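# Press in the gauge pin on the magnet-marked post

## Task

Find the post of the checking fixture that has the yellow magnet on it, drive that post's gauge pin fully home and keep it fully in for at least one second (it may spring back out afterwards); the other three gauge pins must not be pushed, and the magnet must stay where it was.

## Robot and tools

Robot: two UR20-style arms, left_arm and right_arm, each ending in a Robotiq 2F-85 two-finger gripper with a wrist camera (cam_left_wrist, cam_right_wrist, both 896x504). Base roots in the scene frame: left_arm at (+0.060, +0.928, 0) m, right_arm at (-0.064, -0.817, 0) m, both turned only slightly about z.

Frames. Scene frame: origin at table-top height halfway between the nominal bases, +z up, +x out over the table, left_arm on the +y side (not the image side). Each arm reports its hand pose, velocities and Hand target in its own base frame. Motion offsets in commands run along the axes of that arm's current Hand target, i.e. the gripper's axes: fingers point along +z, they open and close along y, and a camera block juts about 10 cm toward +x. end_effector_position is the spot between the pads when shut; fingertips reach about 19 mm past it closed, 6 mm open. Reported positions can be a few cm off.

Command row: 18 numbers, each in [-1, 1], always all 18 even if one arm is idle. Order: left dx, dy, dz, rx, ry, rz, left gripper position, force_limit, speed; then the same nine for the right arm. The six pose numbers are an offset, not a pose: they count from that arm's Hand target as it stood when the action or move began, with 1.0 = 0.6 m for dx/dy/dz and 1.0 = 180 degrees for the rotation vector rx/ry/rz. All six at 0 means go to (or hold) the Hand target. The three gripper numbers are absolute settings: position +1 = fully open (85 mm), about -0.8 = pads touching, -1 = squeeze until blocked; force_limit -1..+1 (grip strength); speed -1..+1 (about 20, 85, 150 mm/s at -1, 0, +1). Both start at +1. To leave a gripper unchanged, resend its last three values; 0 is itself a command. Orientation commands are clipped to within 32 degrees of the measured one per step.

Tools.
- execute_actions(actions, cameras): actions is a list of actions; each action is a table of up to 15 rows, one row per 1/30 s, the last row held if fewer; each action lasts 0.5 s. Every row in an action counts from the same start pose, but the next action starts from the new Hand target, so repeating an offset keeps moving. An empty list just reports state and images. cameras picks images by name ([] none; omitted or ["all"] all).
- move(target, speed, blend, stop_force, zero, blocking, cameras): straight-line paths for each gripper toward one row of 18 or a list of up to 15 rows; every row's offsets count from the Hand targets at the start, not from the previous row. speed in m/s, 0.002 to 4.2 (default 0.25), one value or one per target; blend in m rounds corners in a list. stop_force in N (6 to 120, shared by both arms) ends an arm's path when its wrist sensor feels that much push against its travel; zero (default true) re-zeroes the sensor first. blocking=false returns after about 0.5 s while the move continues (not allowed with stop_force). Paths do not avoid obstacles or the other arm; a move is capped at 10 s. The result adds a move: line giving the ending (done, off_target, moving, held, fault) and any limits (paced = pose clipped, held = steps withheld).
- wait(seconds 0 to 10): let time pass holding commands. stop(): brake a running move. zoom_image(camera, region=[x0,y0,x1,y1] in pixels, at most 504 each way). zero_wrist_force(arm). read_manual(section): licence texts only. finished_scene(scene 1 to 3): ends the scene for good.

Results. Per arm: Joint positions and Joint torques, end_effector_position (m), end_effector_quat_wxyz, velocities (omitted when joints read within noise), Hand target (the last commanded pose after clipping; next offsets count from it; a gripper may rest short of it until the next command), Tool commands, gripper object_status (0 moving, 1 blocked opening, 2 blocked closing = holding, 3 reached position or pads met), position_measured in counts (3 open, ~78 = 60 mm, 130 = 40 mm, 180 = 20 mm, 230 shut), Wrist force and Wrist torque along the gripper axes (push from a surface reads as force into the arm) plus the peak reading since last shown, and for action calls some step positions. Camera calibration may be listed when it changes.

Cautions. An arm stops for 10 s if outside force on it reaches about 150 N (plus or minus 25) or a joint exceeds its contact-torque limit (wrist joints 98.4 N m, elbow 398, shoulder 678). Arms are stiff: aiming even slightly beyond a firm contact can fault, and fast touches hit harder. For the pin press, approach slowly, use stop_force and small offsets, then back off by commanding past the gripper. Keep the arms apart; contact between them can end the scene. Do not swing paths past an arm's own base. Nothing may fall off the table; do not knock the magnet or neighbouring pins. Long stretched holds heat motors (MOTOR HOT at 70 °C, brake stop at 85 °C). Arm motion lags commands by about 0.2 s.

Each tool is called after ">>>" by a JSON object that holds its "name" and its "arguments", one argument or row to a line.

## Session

>>> {"name": "execute_actions", "arguments": {
  "actions": []
}}

Scene clock: 0.00 s.
left_arm: end_effector_position=(+1.6020, +0.5513, +0.3701) position_measured=3 object_status=3 end_effector_quat_wxyz=(-0.049, +0.940, +0.190, +0.279) | right_arm: end_effector_position=(+0.4481, +0.4679, +0.3319) position_measured=3 object_status=3 end_effector_quat_wxyz=(-0.272, +0.502, +0.649, +0.503)
Joint positions: left_arm=[0.193 -0.686 0.985 -2.439 -1.472 -3.319] | right_arm=[4.007 -1.969 -2.772 1.193 2.076 2.519]
Joint velocities: within noise
Joint torques (N m): no reading
Motor temperatures (°C): left_arm=[24 35 26 38 34 34] | right_arm=[28 35 36 37 34 38]
Wrist force (N): no reading
Wrist torque (N m): no reading
Wrist force, peak (N): no reading
Hand target: left_arm +1.6020, +0.5513, +0.3701; -0.049, +0.940, +0.190, +0.279 | right_arm +0.4481, +0.4679, +0.3319; -0.272, +0.502, +0.649, +0.503
Tool commands: left_gripper/position=+1.0 left_gripper/force_limit=+1.0 left_gripper/speed=+1.0 right_gripper/position=+1.0 right_gripper/force_limit=+1.0 right_gripper/speed=+1.0
camera_calibration:
cam_left_wrist: T_world_to_cam=[[0.280319, -0.958405, -0.0536817, 0.116011], [-0.933413, -0.259108, -0.248199, 1.75322], [0.223966, 0.119682, -0.967221, 0.0591923], [0, 0, 0, 1]] pos_world=[1.5907, 0.558373, 0.498626]
cam_right_wrist: T_world_to_cam=[[0.956613, -0.13676, 0.257272, -0.433465], [0.120637, -0.61784, -0.776995, 0.502422], [0.265214, 0.774319, -0.574535, -0.162484], [0, 0, 0, 1]] pos_world=[0.39714, 0.37695, 0.408545]

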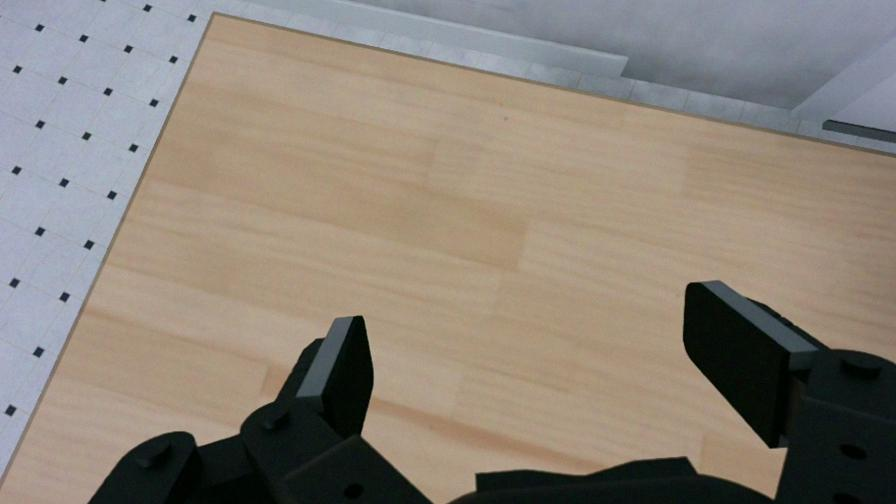

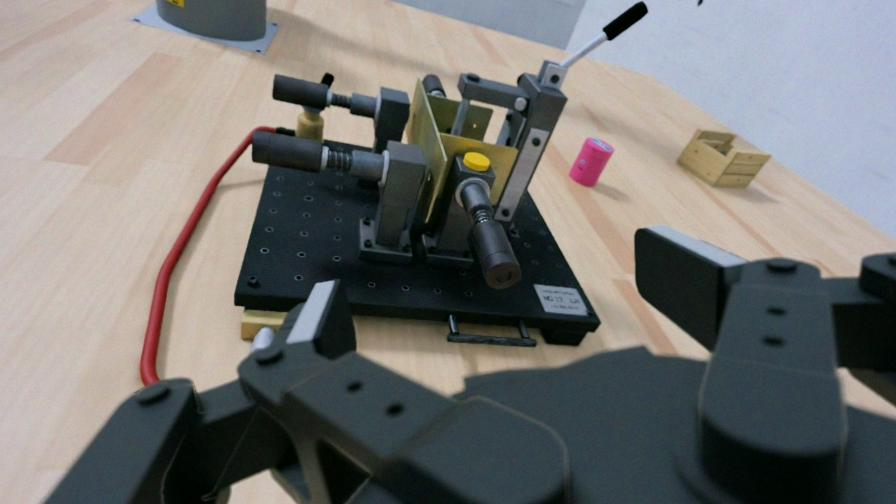

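>>> {"name": "move", "arguments": {
  "target": [0,0,0,0,0,0,1,1,1,-0.034,0.159,0.235,0.119,-0.369,0.058,-1,-1,0],
  "speed": 0.35,
  "cameras": ["cam_right_wrist"]
}}

Scene clock: 3.70 s.
left_arm: end_effector_position=(+1.6020, +0.5513, +0.3701) position_measured=3 object_status=3 end_effector_quat_wxyz=(-0.049, +0.940, +0.190, +0.279) | right_arm: end_effector_position=(+0.5649, +0.5897, +0.3017) position_measured=232 object_status=3 end_effector_quat_wxyz=(+0.000, +0.691, +0.723, +0.000)
Joint positions: left_arm=[0.193 -0.686 0.985 -2.439 -1.472 -3.319] | right_arm=[4.197 -1.646 -2.174 -0.891 1.571 2.581]
Joint velocities: within noise
Joint torques (N m): left_arm=[-0.67 -275.77 -104.22 -11.5 1.02 -0.53] | right_arm=[20.04 65.04 101.43 4.46 -3.81 5.6]
Motor temperatures (°C): left_arm=[24 35 26 38 34 34] | right_arm=[28 35 36 37 34 38]
Wrist force (N): left_arm=[0.5 0.1 -0.3] | right_arm=[-0.2 2.7 0.5]
Wrist torque (N m): left_arm=[0.02 -0.11 0.00] | right_arm=[1.21 0.24 -0.73]
Wrist force, peak (N): left_arm=[0.6 -0.4 -0.5] | right_arm=[1.5 3.5 0.4]
Hand target: left_arm +1.6020, +0.5513, +0.3701; -0.049, +0.940, +0.190, +0.279 | right_arm +0.5649, +0.5898, +0.3017; +0.000, +0.691, +0.723, +0.000
Off the commanded pose: left_arm 0.000 m, 0 deg | right_arm 0.000 m, 0 deg.
move: done
camera_calibration:
cam_right_wrist: T_world_to_cam=[[0.990357, -0.119233, 0.0705399, -0.493705], [-0.1345, -0.949541, 0.28334, 0.559999], [0.0331971, -0.290096, -0.956422, 0.56889], [0, 0, 0, 1]] pos_world=[0.545378, 0.637909, 0.420255]
Images, in order (width x height): cam_right_wrist 896x504.

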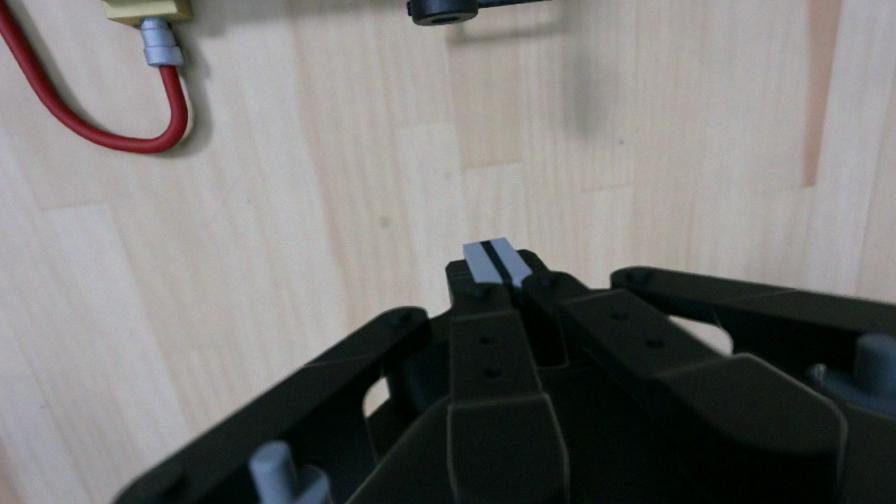

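>>> {"name": "move", "arguments": {
  "target": [0,0,0,0,0,0,1,1,1,0.058,0.0143,0.2395,0,0,0,-1,-1,0],
  "speed": 0.25,
  "cameras": ["cam_right_wrist"]
}}

Scene clock: 5.47 s.
left_arm: end_effector_position=(+1.6020, +0.5513, +0.3701) position_measured=3 object_status=3 end_effector_quat_wxyz=(-0.049, +0.940, +0.190, +0.279) | right_arm: end_effector_position=(+0.5719, +0.6250, +0.1581) position_measured=232 object_status=3 end_effector_quat_wxyz=(+0.000, +0.691, +0.723, +0.000)
Joint positions: left_arm=[0.193 -0.686 0.985 -2.439 -1.472 -3.319] | right_arm=[4.211 -1.825 -2.228 -0.659 1.571 2.595]
Joint velocities: within noise
Joint torques (N m): left_arm=[0.45 -272.28 -105.33 -11.97 0.56 -0.85] | right_arm=[21.15 97.98 60.56 16.84 -1.42 5.84]
Motor temperatures (°C): left_arm=[24 35 26 38 34 34] | right_arm=[28 35 36 37 34 38]
Wrist force (N): left_arm=[0.1 -0.1 -0.5] | right_arm=[-1.4 2.3 0.6]
Wrist torque (N m): left_arm=[-0.02 -0.03 -0.01] | right_arm=[1.30 0.49 -0.65]
Wrist force, peak (N): left_arm=[0.6 -0.2 -0.4] | right_arm=[-0.5 2.4 4.1]
Hand target: left_arm +1.6020, +0.5513, +0.3701; -0.049, +0.940, +0.190, +0.279 | right_arm +0.5719, +0.6250, +0.1580; +0.000, +0.691, +0.723, +0.000
Off the commanded pose: left_arm 0.000 m, 0 deg | right_arm 0.000 m, 0 deg.
move: done
camera_calibration:
cam_right_wrist: T_world_to_cam=[[0.990357, -0.119232, 0.0705516, -0.486412], [-0.134506, -0.949513, 0.28343, 0.635026], [0.0331955, -0.290187, -0.956394, 0.441579], [0, 0, 0, 1]] pos_world=[0.552478, 0.673109, 0.276655]
Images, in order (width x height): cam_right_wrist 896x504.

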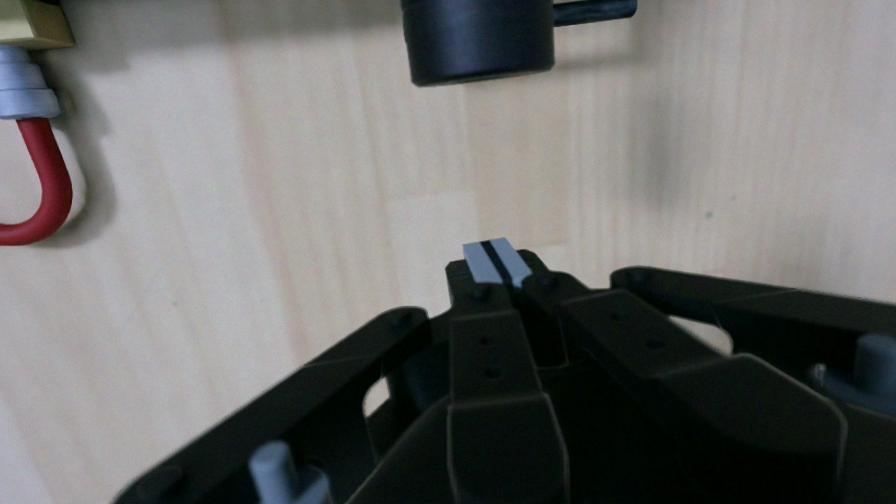

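>>> {"name": "move", "arguments": {
  "target": [
    [0,0,0,0,0,0,1,1,1,0.055,0,0,0,0,0,-1,-1,0],
    [0,0,0,0,0,0,1,1,1,0.14,0,0,0,0,0,-1,-1,0]
  ],
  "speed": [0.08, 0.015],
  "stop_force": 40,
  "cameras": ["cam_right_wrist"]
}}

Scene clock: 9.90 s.
left_arm: end_effector_position=(+1.6020, +0.5513, +0.3701) position_measured=3 object_status=3 end_effector_quat_wxyz=(-0.049, +0.940, +0.190, +0.279) | right_arm: end_effector_position=(+0.5690, +0.6904, +0.1581) position_measured=232 object_status=3 end_effector_quat_wxyz=(+0.000, +0.691, +0.723, +0.000)
Joint positions: left_arm=[0.193 -0.686 0.985 -2.439 -1.472 -3.319] | right_arm=[4.25 -1.869 -2.162 -0.681 1.571 2.634]
Joint velocities: within noise
Joint torques (N m): left_arm=[-1.62 -270.38 -104.17 -11.72 0.31 -0.94] | right_arm=[3.49 121.39 60.56 13.51 12.08 -6.84]
Motor temperatures (°C): left_arm=[24 35 26 38 34 34] | right_arm=[28 35 36 37 34 38]
Wrist force (N): left_arm=[0.4 -0.2 -0.3] | right_arm=[-27.8 11.2 -29.1]
Wrist torque (N m): left_arm=[-0.04 -0.09 -0.01] | right_arm=[1.40 0.92 -0.44]
Wrist force, peak (N): left_arm=[0.4 -0.2 -0.6] | right_arm=[-84.2 2.9 -70.8]
Hand target: left_arm +1.6020, +0.5513, +0.3701; -0.049, +0.940, +0.190, +0.279 | right_arm +0.5690, +0.6904, +0.1581; +0.000, +0.691, +0.723, +0.000 (not the last commanded pose)
Off the commanded pose: left_arm 0.000 m, 0 deg | right_arm 0.019 m, 0 deg.
move: contact (right_arm); path passed 1 of 2 targets
camera_calibration:
cam_right_wrist: T_world_to_cam=[[0.990357, -0.119232, 0.0705516, -0.475736], [-0.134506, -0.949513, 0.28343, 0.696762], [0.0331955, -0.290187, -0.956394, 0.460558], [0, 0, 0, 1]] pos_world=[0.549578, 0.738509, 0.276555]
Images, in order (width x height): cam_right_wrist 896x504.

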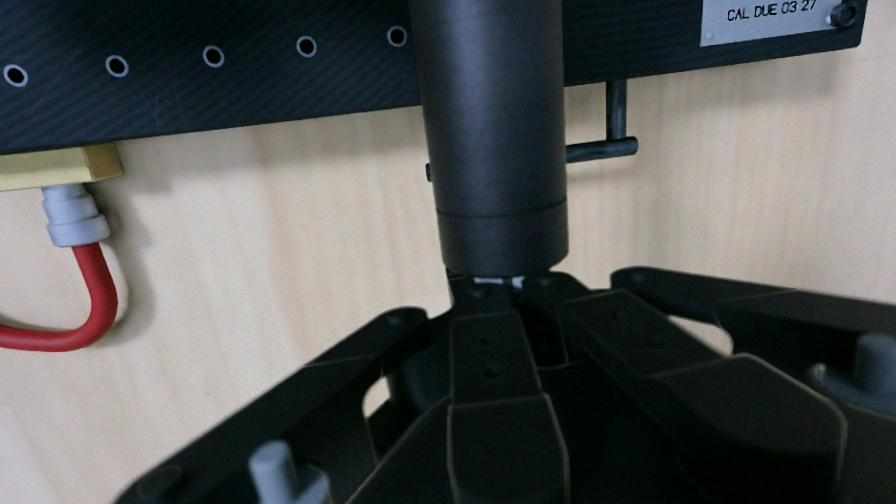

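>>> {"name": "move", "arguments": {
  "target": [0,0,0,0,0,0,1,1,1,0.02,0,0,0,0,0,-1,-1,0],
  "speed": 0.005,
  "stop_force": 20,
  "cameras": ["cam_right_wrist"]
}}

Scene clock: 12.73 s.
left_arm: end_effector_position=(+1.6020, +0.5513, +0.3701) position_measured=3 object_status=3 end_effector_quat_wxyz=(-0.049, +0.940, +0.190, +0.279) | right_arm: end_effector_position=(+0.5690, +0.6905, +0.1580) position_measured=232 object_status=3 end_effector_quat_wxyz=(+0.000, +0.691, +0.723, +0.000)
Joint positions: left_arm=[0.193 -0.686 0.985 -2.439 -1.472 -3.319] | right_arm=[4.25 -1.869 -2.162 -0.682 1.571 2.634]
Joint velocities: within noise
Joint torques (N m): left_arm=[-0.44 -272.27 -106.04 -11.67 0.85 -0.98] | right_arm=[22.61 105.53 69.83 21.91 8.29 -1.2]
Motor temperatures (°C): left_arm=[24 35 26 38 34 34] | right_arm=[28 35 36 37 34 38]
Wrist force (N): left_arm=[0.2 -0.1 -0.4] | right_arm=[-56.3 7.8 -50.3]
Wrist torque (N m): left_arm=[-0.03 -0.05 0.00] | right_arm=[1.23 1.62 -0.32]
Wrist force, peak (N): left_arm=[0.6 -0.3 -0.5] | right_arm=[-60.5 5.5 -47.5]
Hand target: left_arm +1.6020, +0.5513, +0.3701; -0.049, +0.940, +0.190, +0.279 | right_arm +0.5690, +0.6905, +0.1580; +0.000, +0.691, +0.723, +0.000 (not the last commanded pose)
Off the commanded pose: left_arm 0.000 m, 0 deg | right_arm 0.012 m, 0 deg.
move: contact (right_arm)
camera_calibration:
cam_right_wrist: T_world_to_cam=[[0.990374, -0.119148, 0.0704544, -0.475757], [-0.134405, -0.949458, 0.283663, 0.696791], [0.0330957, -0.290402, -0.956332, 0.460813], [0, 0, 0, 1]] pos_world=[0.549578, 0.738709, 0.276556]
Images, in order (width x height): cam_right_wrist 896x504.

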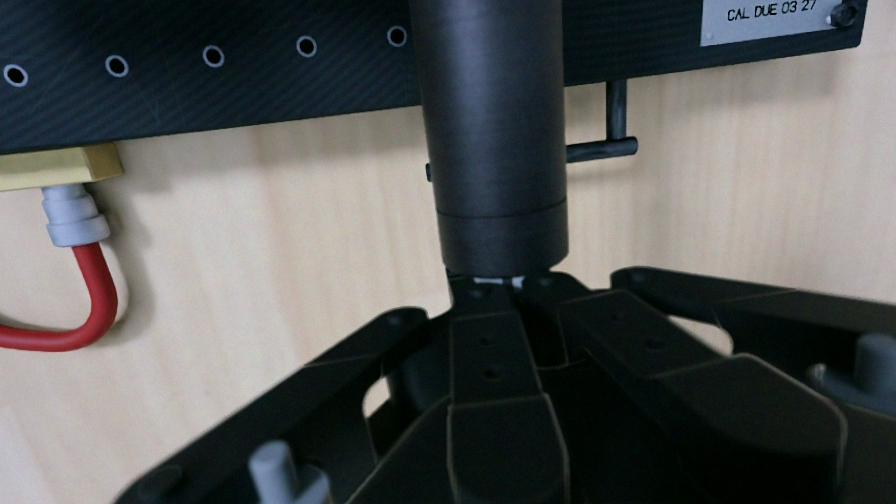

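>>> {"name": "move", "arguments": {
  "target": [0,0,0,0,0,0,1,1,1,-0.08,0,0,0,0,0,-1,-1,0],
  "speed": 0.1,
  "cameras": ["cam_right_wrist"]
}}

Scene clock: 13.83 s.
left_arm: end_effector_position=(+1.6020, +0.5513, +0.3701) position_measured=3 object_status=3 end_effector_quat_wxyz=(-0.049, +0.940, +0.190, +0.279) | right_arm: end_effector_position=(+0.5711, +0.6428, +0.1580) position_measured=232 object_status=3 end_effector_quat_wxyz=(+0.000, +0.691, +0.723, +0.000)
Joint positions: left_arm=[0.193 -0.686 0.985 -2.439 -1.472 -3.319] | right_arm=[4.222 -1.837 -2.21 -0.665 1.571 2.606]
Joint velocities: within noise
Joint torques (N m): left_arm=[3.97 -273.53 -104.05 -11.94 0.58 -1.02] | right_arm=[-15.15 146.92 60.49 14.75 -2.03 -7.06]
Motor temperatures (°C): left_arm=[24 35 26 38 34 34] | right_arm=[28 35 36 37 34 38]
Wrist force (N): left_arm=[0.4 0.1 -0.2] | right_arm=[0.4 2.0 2.2]
Wrist torque (N m): left_arm=[0.02 -0.07 -0.01] | right_arm=[1.26 0.15 -0.68]
Wrist force, peak (N): left_arm=[0.2 -0.3 -0.6] | right_arm=[-56.2 7.9 -50.2]
Hand target: left_arm +1.6020, +0.5513, +0.3701; -0.049, +0.940, +0.190, +0.279 | right_arm +0.5712, +0.6426, +0.1580; +0.000, +0.691, +0.723, +0.000
Off the commanded pose: left_arm 0.000 m, 0 deg | right_arm 0.000 m, 0 deg.
move: done
camera_calibration:
cam_right_wrist: T_world_to_cam=[[0.990372, -0.119156, 0.0704571, -0.483526], [-0.134414, -0.949457, 0.283662, 0.651693], [0.0330959, -0.290402, -0.956332, 0.446862], [0, 0, 0, 1]] pos_world=[0.551678, 0.690909, 0.276556]
Images, in order (width x height): cam_right_wrist 896x504.

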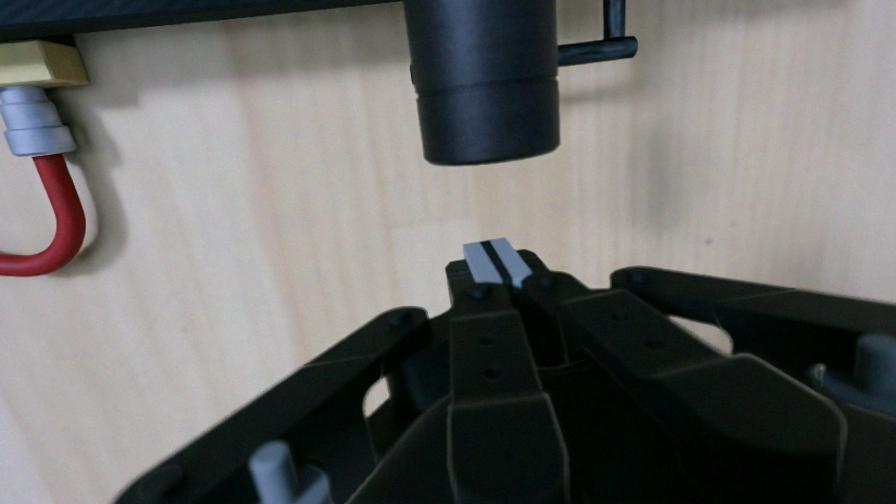

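>>> {"name": "finished_scene", "arguments": {
  "scene": 2
}}

The scene is finished: the task was done.


## Next scene

The same job, from a new start.

>>> {"name": "execute_actions", "arguments": {
  "actions": []
}}

Scene clock: 0.00 s.
left_arm: end_effector_position=(+0.3071, -0.4220, +0.1602) position_measured=3 object_status=3 end_effector_quat_wxyz=(+0.066, +0.956, -0.074, +0.275) | right_arm: end_effector_position=(+0.4900, -0.3027, +0.2369) position_measured=3 object_status=3 end_effector_quat_wxyz=(+0.548, -0.467, -0.511, -0.471)
Joint positions: left_arm=[-1.763 -1.739 2.857 -2.766 -1.003 1.555] | right_arm=[2.511 -2.074 -2.06 -2.212 2.389 -0.015]
Joint velocities: within noise
Joint torques (N m): no reading
Motor temperatures (°C): left_arm=[24 35 26 38 34 33] | right_arm=[28 35 35 36 33 38]
Wrist force (N): no reading
Wrist torque (N m): no reading
Wrist force, peak (N): no reading
Hand target: left_arm +0.3071, -0.4220, +0.1602; +0.066, +0.956, -0.074, +0.275 | right_arm +0.4900, -0.3027, +0.2369; +0.548, -0.467, -0.511, -0.471
Tool commands: left_gripper/position=+1.0 left_gripper/force_limit=+1.0 left_gripper/speed=+1.0 right_gripper/position=+1.0 right_gripper/force_limit=+1.0 right_gripper/speed=+1.0
camera_calibration:
cam_left_wrist: T_world_to_cam=[[-0.285835, -0.958093, 0.0188626, -0.30276], [-0.929607, 0.27245, -0.248197, 0.463413], [0.232657, -0.0884782, -0.968526, 0.172428], [0, 0, 0, 1]] pos_world=[0.304136, -0.401073, 0.28773]
cam_right_wrist: T_world_to_cam=[[0.978979, 0.0562001, -0.196068, -0.399553], [-0.174505, -0.266853, -0.947807, 0.238768], [-0.105588, 0.962097, -0.251436, 0.530477], [0, 0, 0, 1]] pos_world=[0.488832, -0.424199, 0.281347]

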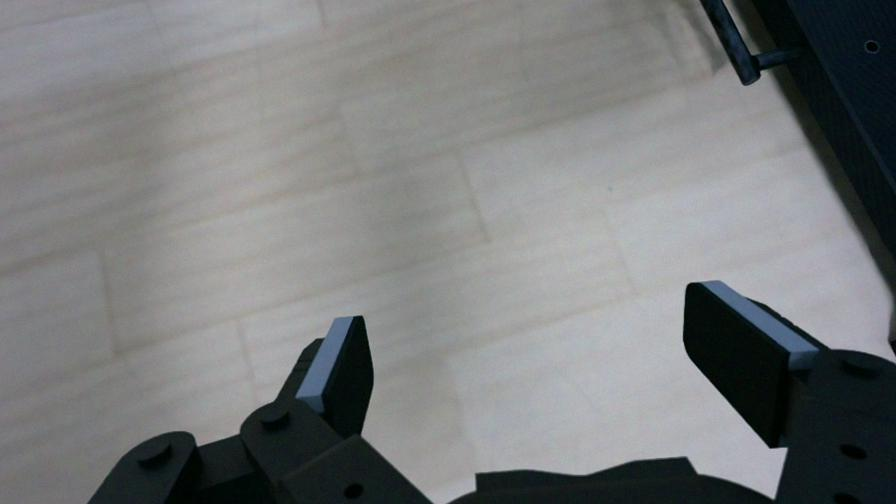

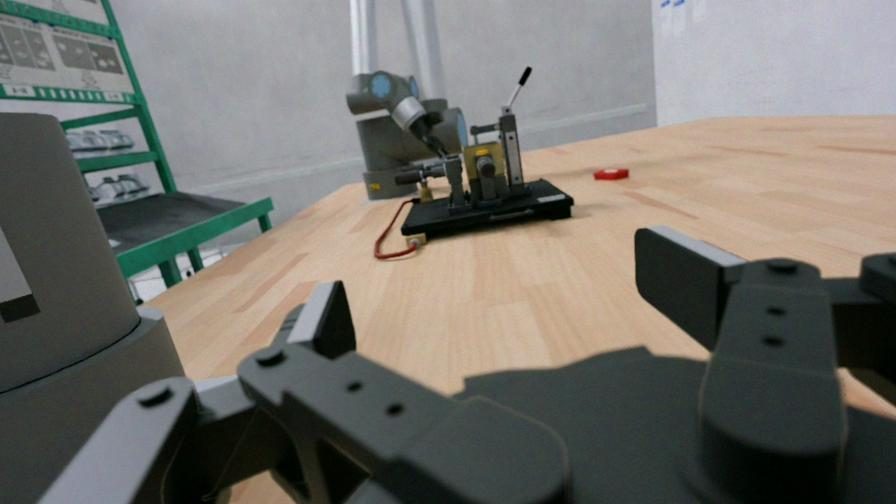

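>>> {"name": "zoom_image", "arguments": {
  "camera": "cam_right_wrist",
  "region": [360, 50, 640, 270]
}}

Scaled by 1.800 from the camera's 896x504 image, which has a finer 1280x720 frame.

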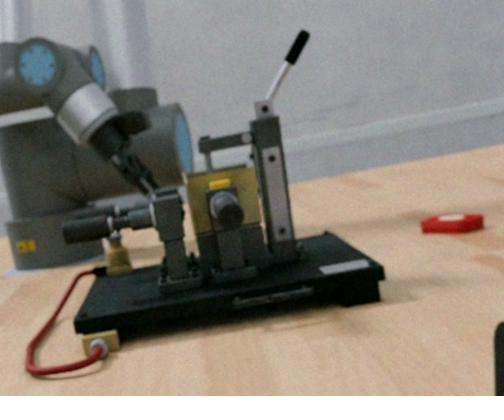

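>>> {"name": "move", "arguments": {
  "target": [
    [0,0,0,0,0,0,1,1,1,0.121,0.271,0.476,0,-0.07,0,-1,-1,0],
    [0,0,0,0,0,0,1,1,1,0.2,0.111,0.991,0,-0.139,0,-1,-1,0]
  ],
  "speed": 0.5,
  "blend": [0.08, 0],
  "cameras": ["cam_right_wrist"]
}}

Scene clock: 3.73 s.
left_arm: end_effector_position=(+0.3071, -0.4220, +0.1602) position_measured=3 object_status=3 end_effector_quat_wxyz=(+0.066, +0.956, -0.074, +0.275) | right_arm: end_effector_position=(+0.4888, +0.2904, +0.3801) position_measured=232 object_status=3 end_effector_quat_wxyz=(-0.424, +0.557, +0.617, +0.358)
Joint positions: left_arm=[-1.763 -1.739 2.857 -2.766 -1.003 1.555] | right_arm=[3.497 -1.624 -2.657 0.053 2.693 2.132]
Joint velocities: within noise
Joint torques (N m): left_arm=[-1.92 -13.43 -54.82 -10.22 2.76 -1.05] | right_arm=[21.01 30.1 39.61 16.52 0.8 6.71]
Motor temperatures (°C): left_arm=[24 35 26 38 34 33] | right_arm=[28 35 35 36 33 38]
Wrist force (N): left_arm=[0.0 -0.2 -0.1] | right_arm=[-0.6 -0.1 1.3]
Wrist torque (N m): left_arm=[-0.02 0.00 0.00] | right_arm=[0.37 0.35 -0.11]
Wrist force, peak (N): left_arm=[-0.1 -0.5 -0.2] | right_arm=[1.7 -0.7 5.4]
Hand target: left_arm +0.3071, -0.4220, +0.1602; +0.066, +0.956, -0.074, +0.275 | right_arm +0.4887, +0.2905, +0.3801; -0.424, +0.557, +0.617, +0.358
Off the commanded pose: left_arm 0.000 m, 0 deg | right_arm 0.000 m, 0 deg.
move: done
camera_calibration:
cam_right_wrist: T_world_to_cam=[[0.988089, -0.00751479, -0.153699, -0.405715], [-0.122389, -0.643814, -0.755331, 0.543424], [-0.0932772, 0.765145, -0.637065, 0.193541], [0, 0, 0, 1]] pos_world=[0.485445, 0.198728, 0.471405]
Images, in order (width x height): cam_right_wrist 896x504.

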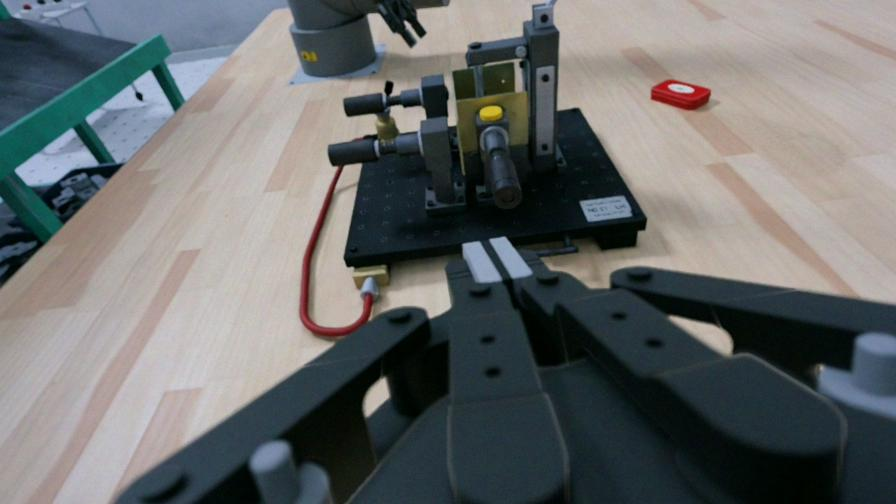

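>>> {"name": "move", "arguments": {
  "target": [0,0,0,0,0,0,1,1,1,0.019,0.113,0.513,-0.028,-0.373,0.024,-1,-1,0],
  "speed": 0.4,
  "cameras": ["cam_right_wrist"]
}}

Scene clock: 8.03 s.
left_arm: end_effector_position=(+0.3071, -0.4220, +0.1602) position_measured=3 object_status=3 end_effector_quat_wxyz=(+0.066, +0.956, -0.074, +0.275) | right_arm: end_effector_position=(+0.5176, +0.5847, +0.2705) position_measured=232 object_status=3 end_effector_quat_wxyz=(-0.001, +0.701, +0.713, +0.001)
Joint positions: left_arm=[-1.763 -1.739 2.857 -2.766 -1.003 1.555] | right_arm=[4.247 -1.635 -2.244 -0.832 1.573 2.66]
Joint velocities: within noise
Joint torques (N m): left_arm=[-0.49 -11.22 -55.06 -9.76 3.75 -1.05] | right_arm=[18.68 55.71 95.7 5.15 -3.17 5.25]
Motor temperatures (°C): left_arm=[24 35 26 38 34 33] | right_arm=[28 35 35 36 33 38]
Wrist force (N): left_arm=[0.1 0.0 0.0] | right_arm=[-0.1 2.0 1.5]
Wrist torque (N m): left_arm=[0.00 -0.02 0.00] | right_arm=[1.45 0.10 -0.47]
Wrist force, peak (N): left_arm=[0.4 0.1 -0.3] | right_arm=[3.4 1.8 2.8]
Hand target: left_arm +0.3071, -0.4220, +0.1602; +0.066, +0.956, -0.074, +0.275 | right_arm +0.5177, +0.5848, +0.2705; -0.001, +0.701, +0.713, +0.001
Off the commanded pose: left_arm 0.000 m, 0 deg | right_arm 0.000 m, 0 deg.
move: done
camera_calibration:
cam_right_wrist: T_world_to_cam=[[0.986657, -0.147285, 0.0693834, -0.426736], [-0.161019, -0.945787, 0.282062, 0.569569], [0.0240783, -0.289471, -0.956884, 0.543633], [0, 0, 0, 1]] pos_world=[0.499664, 0.633205, 0.389148]
Images, in order (width x height): cam_right_wrist 896x504.

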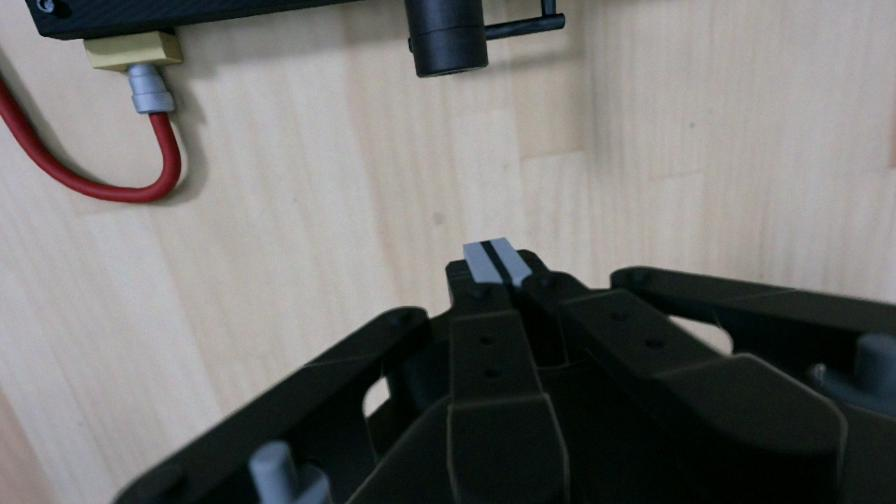

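>>> {"name": "move", "arguments": {
  "target": [
    [0,0,0,0,0,0,1,1,1,0.0337,0.006,0.1875,0,0,0,-1,-1,0],
    [0,0,0,0,0,0,1,1,1,0.082,0.0077,0.1875,0,0,0,-1,-1,0],
    [0,0,0,0,0,0,1,1,1,0.175,0.011,0.1875,0,0,0,-1,-1,0]
  ],
  "speed": [0.2, 0.06, 0.012],
  "stop_force": 35,
  "cameras": ["cam_right_wrist"]
}}

Scene clock: 13.50 s.
left_arm: end_effector_position=(+0.3071, -0.4220, +0.1602) position_measured=3 object_status=3 end_effector_quat_wxyz=(+0.066, +0.956, -0.074, +0.275) | right_arm: end_effector_position=(+0.5218, +0.6588, +0.1581) position_measured=232 object_status=3 end_effector_quat_wxyz=(-0.001, +0.701, +0.713, +0.000)
Joint positions: left_arm=[-1.763 -1.739 2.857 -2.766 -1.003 1.555] | right_arm=[4.283 -1.819 -2.237 -0.655 1.572 2.696]
Joint velocities: within noise
Joint torques (N m): left_arm=[-1.27 -10.6 -55.62 -9.05 3.3 -1.93] | right_arm=[0.08 139.18 84.68 21.2 11.49 -7.23]
Motor temperatures (°C): left_arm=[24 35 26 38 34 33] | right_arm=[28 35 35 36 33 38]
Wrist force (N): left_arm=[0.3 -0.1 -0.2] | right_arm=[-29.8 6.8 5.2]
Wrist torque (N m): left_arm=[-0.01 -0.05 0.00] | right_arm=[1.62 0.43 -0.41]
Wrist force, peak (N): left_arm=[0.5 0.1 -0.3] | right_arm=[-73.3 -2.1 -29.7]
Hand target: left_arm +0.3071, -0.4220, +0.1602; +0.066, +0.956, -0.074, +0.275 | right_arm +0.5218, +0.6588, +0.1581; -0.001, +0.701, +0.713, +0.000 (not the last commanded pose)
Off the commanded pose: left_arm 0.000 m, 0 deg | right_arm 0.031 m, 0 deg.
move: contact (right_arm); path passed 2 of 3 targets
camera_calibration:
cam_right_wrist: T_world_to_cam=[[0.986657, -0.147276, 0.0694099, -0.412181], [-0.161023, -0.945733, 0.282243, 0.671945], [0.0240755, -0.289653, -0.956829, 0.457544], [0, 0, 0, 1]] pos_world=[0.503864, 0.707305, 0.276749]
Images, in order (width x height): cam_right_wrist 896x504.

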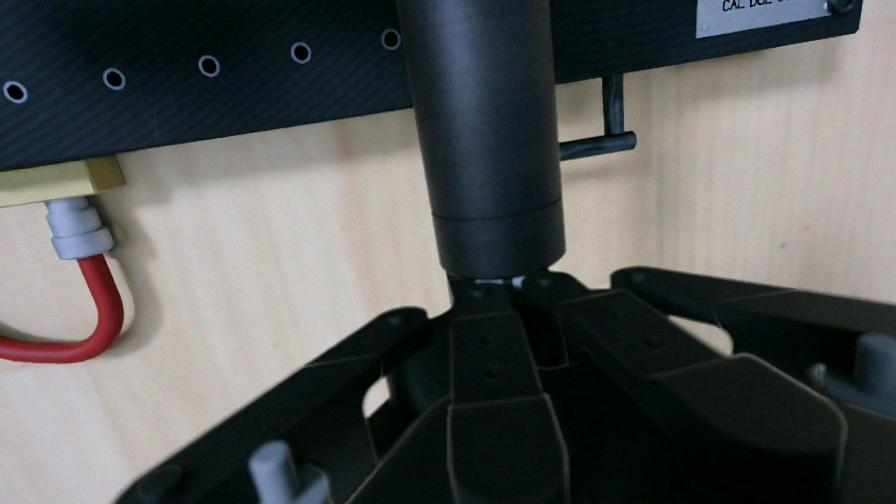

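>>> {"name": "move", "arguments": {
  "target": [0,0,0,0,0,0,1,1,1,0.02,0,0,0,0,0,-1,-1,0],
  "speed": 0.005,
  "stop_force": 20,
  "cameras": ["cam_right_wrist"]
}}

Scene clock: 14.33 s.
left_arm: end_effector_position=(+0.3071, -0.4220, +0.1602) position_measured=3 object_status=3 end_effector_quat_wxyz=(+0.066, +0.956, -0.074, +0.275) | right_arm: end_effector_position=(+0.5218, +0.6589, +0.1581) position_measured=232 object_status=3 end_effector_quat_wxyz=(-0.001, +0.701, +0.713, +0.000)
Joint positions: left_arm=[-1.763 -1.739 2.857 -2.766 -1.003 1.555] | right_arm=[4.283 -1.819 -2.237 -0.655 1.572 2.696]
Joint velocities: within noise
Joint torques (N m): left_arm=[-2.79 -10.69 -54.43 -10.1 2.93 -1.31] | right_arm=[21.23 118.44 92.58 29.96 10.55 3.32]
Motor temperatures (°C): left_arm=[24 35 26 38 34 33] | right_arm=[28 35 35 36 33 38]
Wrist force (N): left_arm=[0.1 0.0 0.2] | right_arm=[-59.7 0.0 -17.5]
Wrist torque (N m): left_arm=[0.01 -0.01 0.00] | right_arm=[1.61 1.10 -0.49]
Wrist force, peak (N): left_arm=[0.3 0.3 0.0] | right_arm=[-62.8 -2.0 -15.8]
Hand target: left_arm +0.3071, -0.4220, +0.1602; +0.066, +0.956, -0.074, +0.275 | right_arm +0.5218, +0.6589, +0.1581; -0.001, +0.701, +0.713, +0.000 (not the last commanded pose)
Off the commanded pose: left_arm 0.000 m, 0 deg | right_arm 0.012 m, 0 deg.
move: contact (right_arm)
camera_calibration:
cam_right_wrist: T_world_to_cam=[[0.986674, -0.147175, 0.069378, -0.412224], [-0.160917, -0.945748, 0.282253, 0.672088], [0.0240735, -0.289656, -0.956828, 0.457604], [0, 0, 0, 1]] pos_world=[0.503865, 0.707505, 0.276749]
Images, in order (width x height): cam_right_wrist 896x504.

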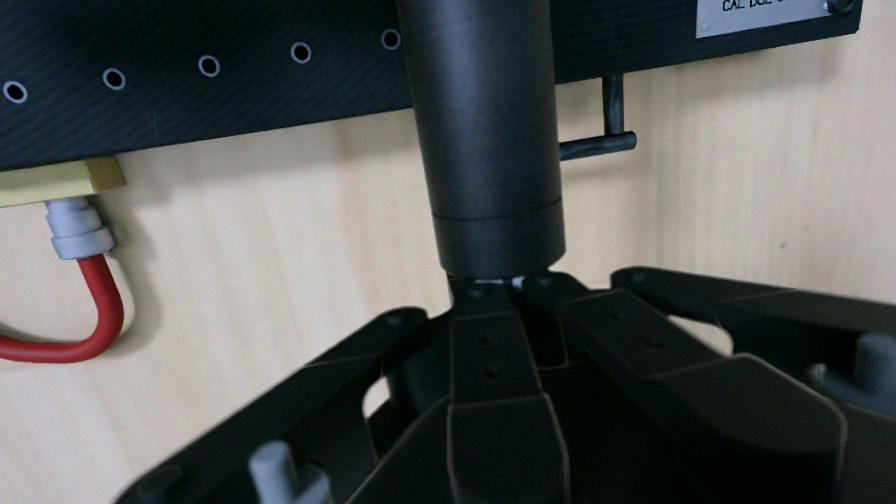

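Hard stop. Hold a bit more, retract, finish.

>>> {"name": "wait", "arguments": {
  "seconds": 1,
  "cameras": []
}}

>>> {"name": "move", "arguments": {
  "target": [0,0,0,0,0,0,1,1,1,-0.07,0,0,0,0,0,-1,-1,0],
  "speed": 0.1,
  "cameras": []
}}

>>> {"name": "finished_scene", "arguments": {
  "scene": 3
}}

Scene clock: 15.47 s.
left_arm: end_effector_position=(+0.3071, -0.4220, +0.1602) position_measured=3 object_status=3 end_effector_quat_wxyz=(+0.066, +0.956, -0.074, +0.275) | right_arm: end_effector_position=(+0.5218, +0.6589, +0.1581) position_measured=232 object_status=3 end_effector_quat_wxyz=(-0.001, +0.701, +0.713, +0.000)
Joint positions: left_arm=[-1.763 -1.739 2.857 -2.766 -1.003 1.555] | right_arm=[4.283 -1.819 -2.237 -0.655 1.572 2.696]
Joint velocities: within noise
Joint torques (N m): left_arm=[3.47 -14.89 -56.9 -9.29 3.16 -1.81] | right_arm=[13.84 123.07 94.76 25.18 9.33 2.87]
Motor temperatures (°C): left_arm=[24 35 26 38 34 33] | right_arm=[28 35 35 36 33 38]
Wrist force (N): left_arm=[-0.2 0.1 -0.2] | right_arm=[-54.3 2.5 -14.1]
Wrist torque (N m): left_arm=[0.03 0.05 0.00] | right_arm=[1.66 0.94 -0.47]
Wrist force, peak (N): left_arm=[0.0 0.3 -0.4] | right_arm=[-59.4 0.1 -17.8]
Hand target: left_arm +0.3071, -0.4220, +0.1602; +0.066, +0.956, -0.074, +0.275 | right_arm +0.5218, +0.6589, +0.1581; -0.001, +0.701, +0.713, +0.000 (not the last commanded pose)
Tool commands: left_gripper/position=+1.0 left_gripper/force_limit=+1.0 left_gripper/speed=+1.0 right_gripper/position=-1.0 right_gripper/force_limit=-1.0 right_gripper/speed=+0.0
Off the commanded pose: left_arm 0.000 m, 0 deg | right_arm 0.012 m, 0 deg.
wait: 1.00 s; at rest by 0.03 s
No camera images: "cameras" was empty.

Scene clock: 16.33 s.
left_arm: end_effector_position=(+0.3071, -0.4220, +0.1602) position_measured=3 object_status=3 end_effector_quat_wxyz=(+0.066, +0.956, -0.074, +0.275) | right_arm: end_effector_position=(+0.5225, +0.6171, +0.1580) position_measured=232 object_status=3 end_effector_quat_wxyz=(-0.001, +0.701, +0.713, +0.000)
Joint positions: left_arm=[-1.763 -1.739 2.857 -2.766 -1.003 1.555] | right_arm=[4.26 -1.789 -2.28 -0.641 1.572 2.673]
Joint velocities: within noise
Joint torques (N m): left_arm=[0.04 -11.84 -56.38 -9.55 3.83 -0.43] | right_arm=[-20.19 128.35 56.84 14.88 -2.58 -7.51]
Motor temperatures (°C): left_arm=[24 35 26 38 34 33] | right_arm=[28 35 35 36 33 38]
Wrist force (N): left_arm=[0.0 0.0 0.1] | right_arm=[-1.8 1.7 1.9]
Wrist torque (N m): left_arm=[0.01 0.00 0.00] | right_arm=[1.45 0.32 -0.42]
Wrist force, peak (N): left_arm=[0.0 0.2 -0.5] | right_arm=[-54.0 2.6 -13.5]
Hand target: left_arm +0.3071, -0.4220, +0.1602; +0.066, +0.956, -0.074, +0.275 | right_arm +0.5225, +0.6169, +0.1580; -0.001, +0.701, +0.713, +0.000
Off the commanded pose: left_arm 0.000 m, 0 deg | right_arm 0.000 m, 0 deg.
move: done
No camera images: "cameras" was empty.

The scene is finished: the task was done.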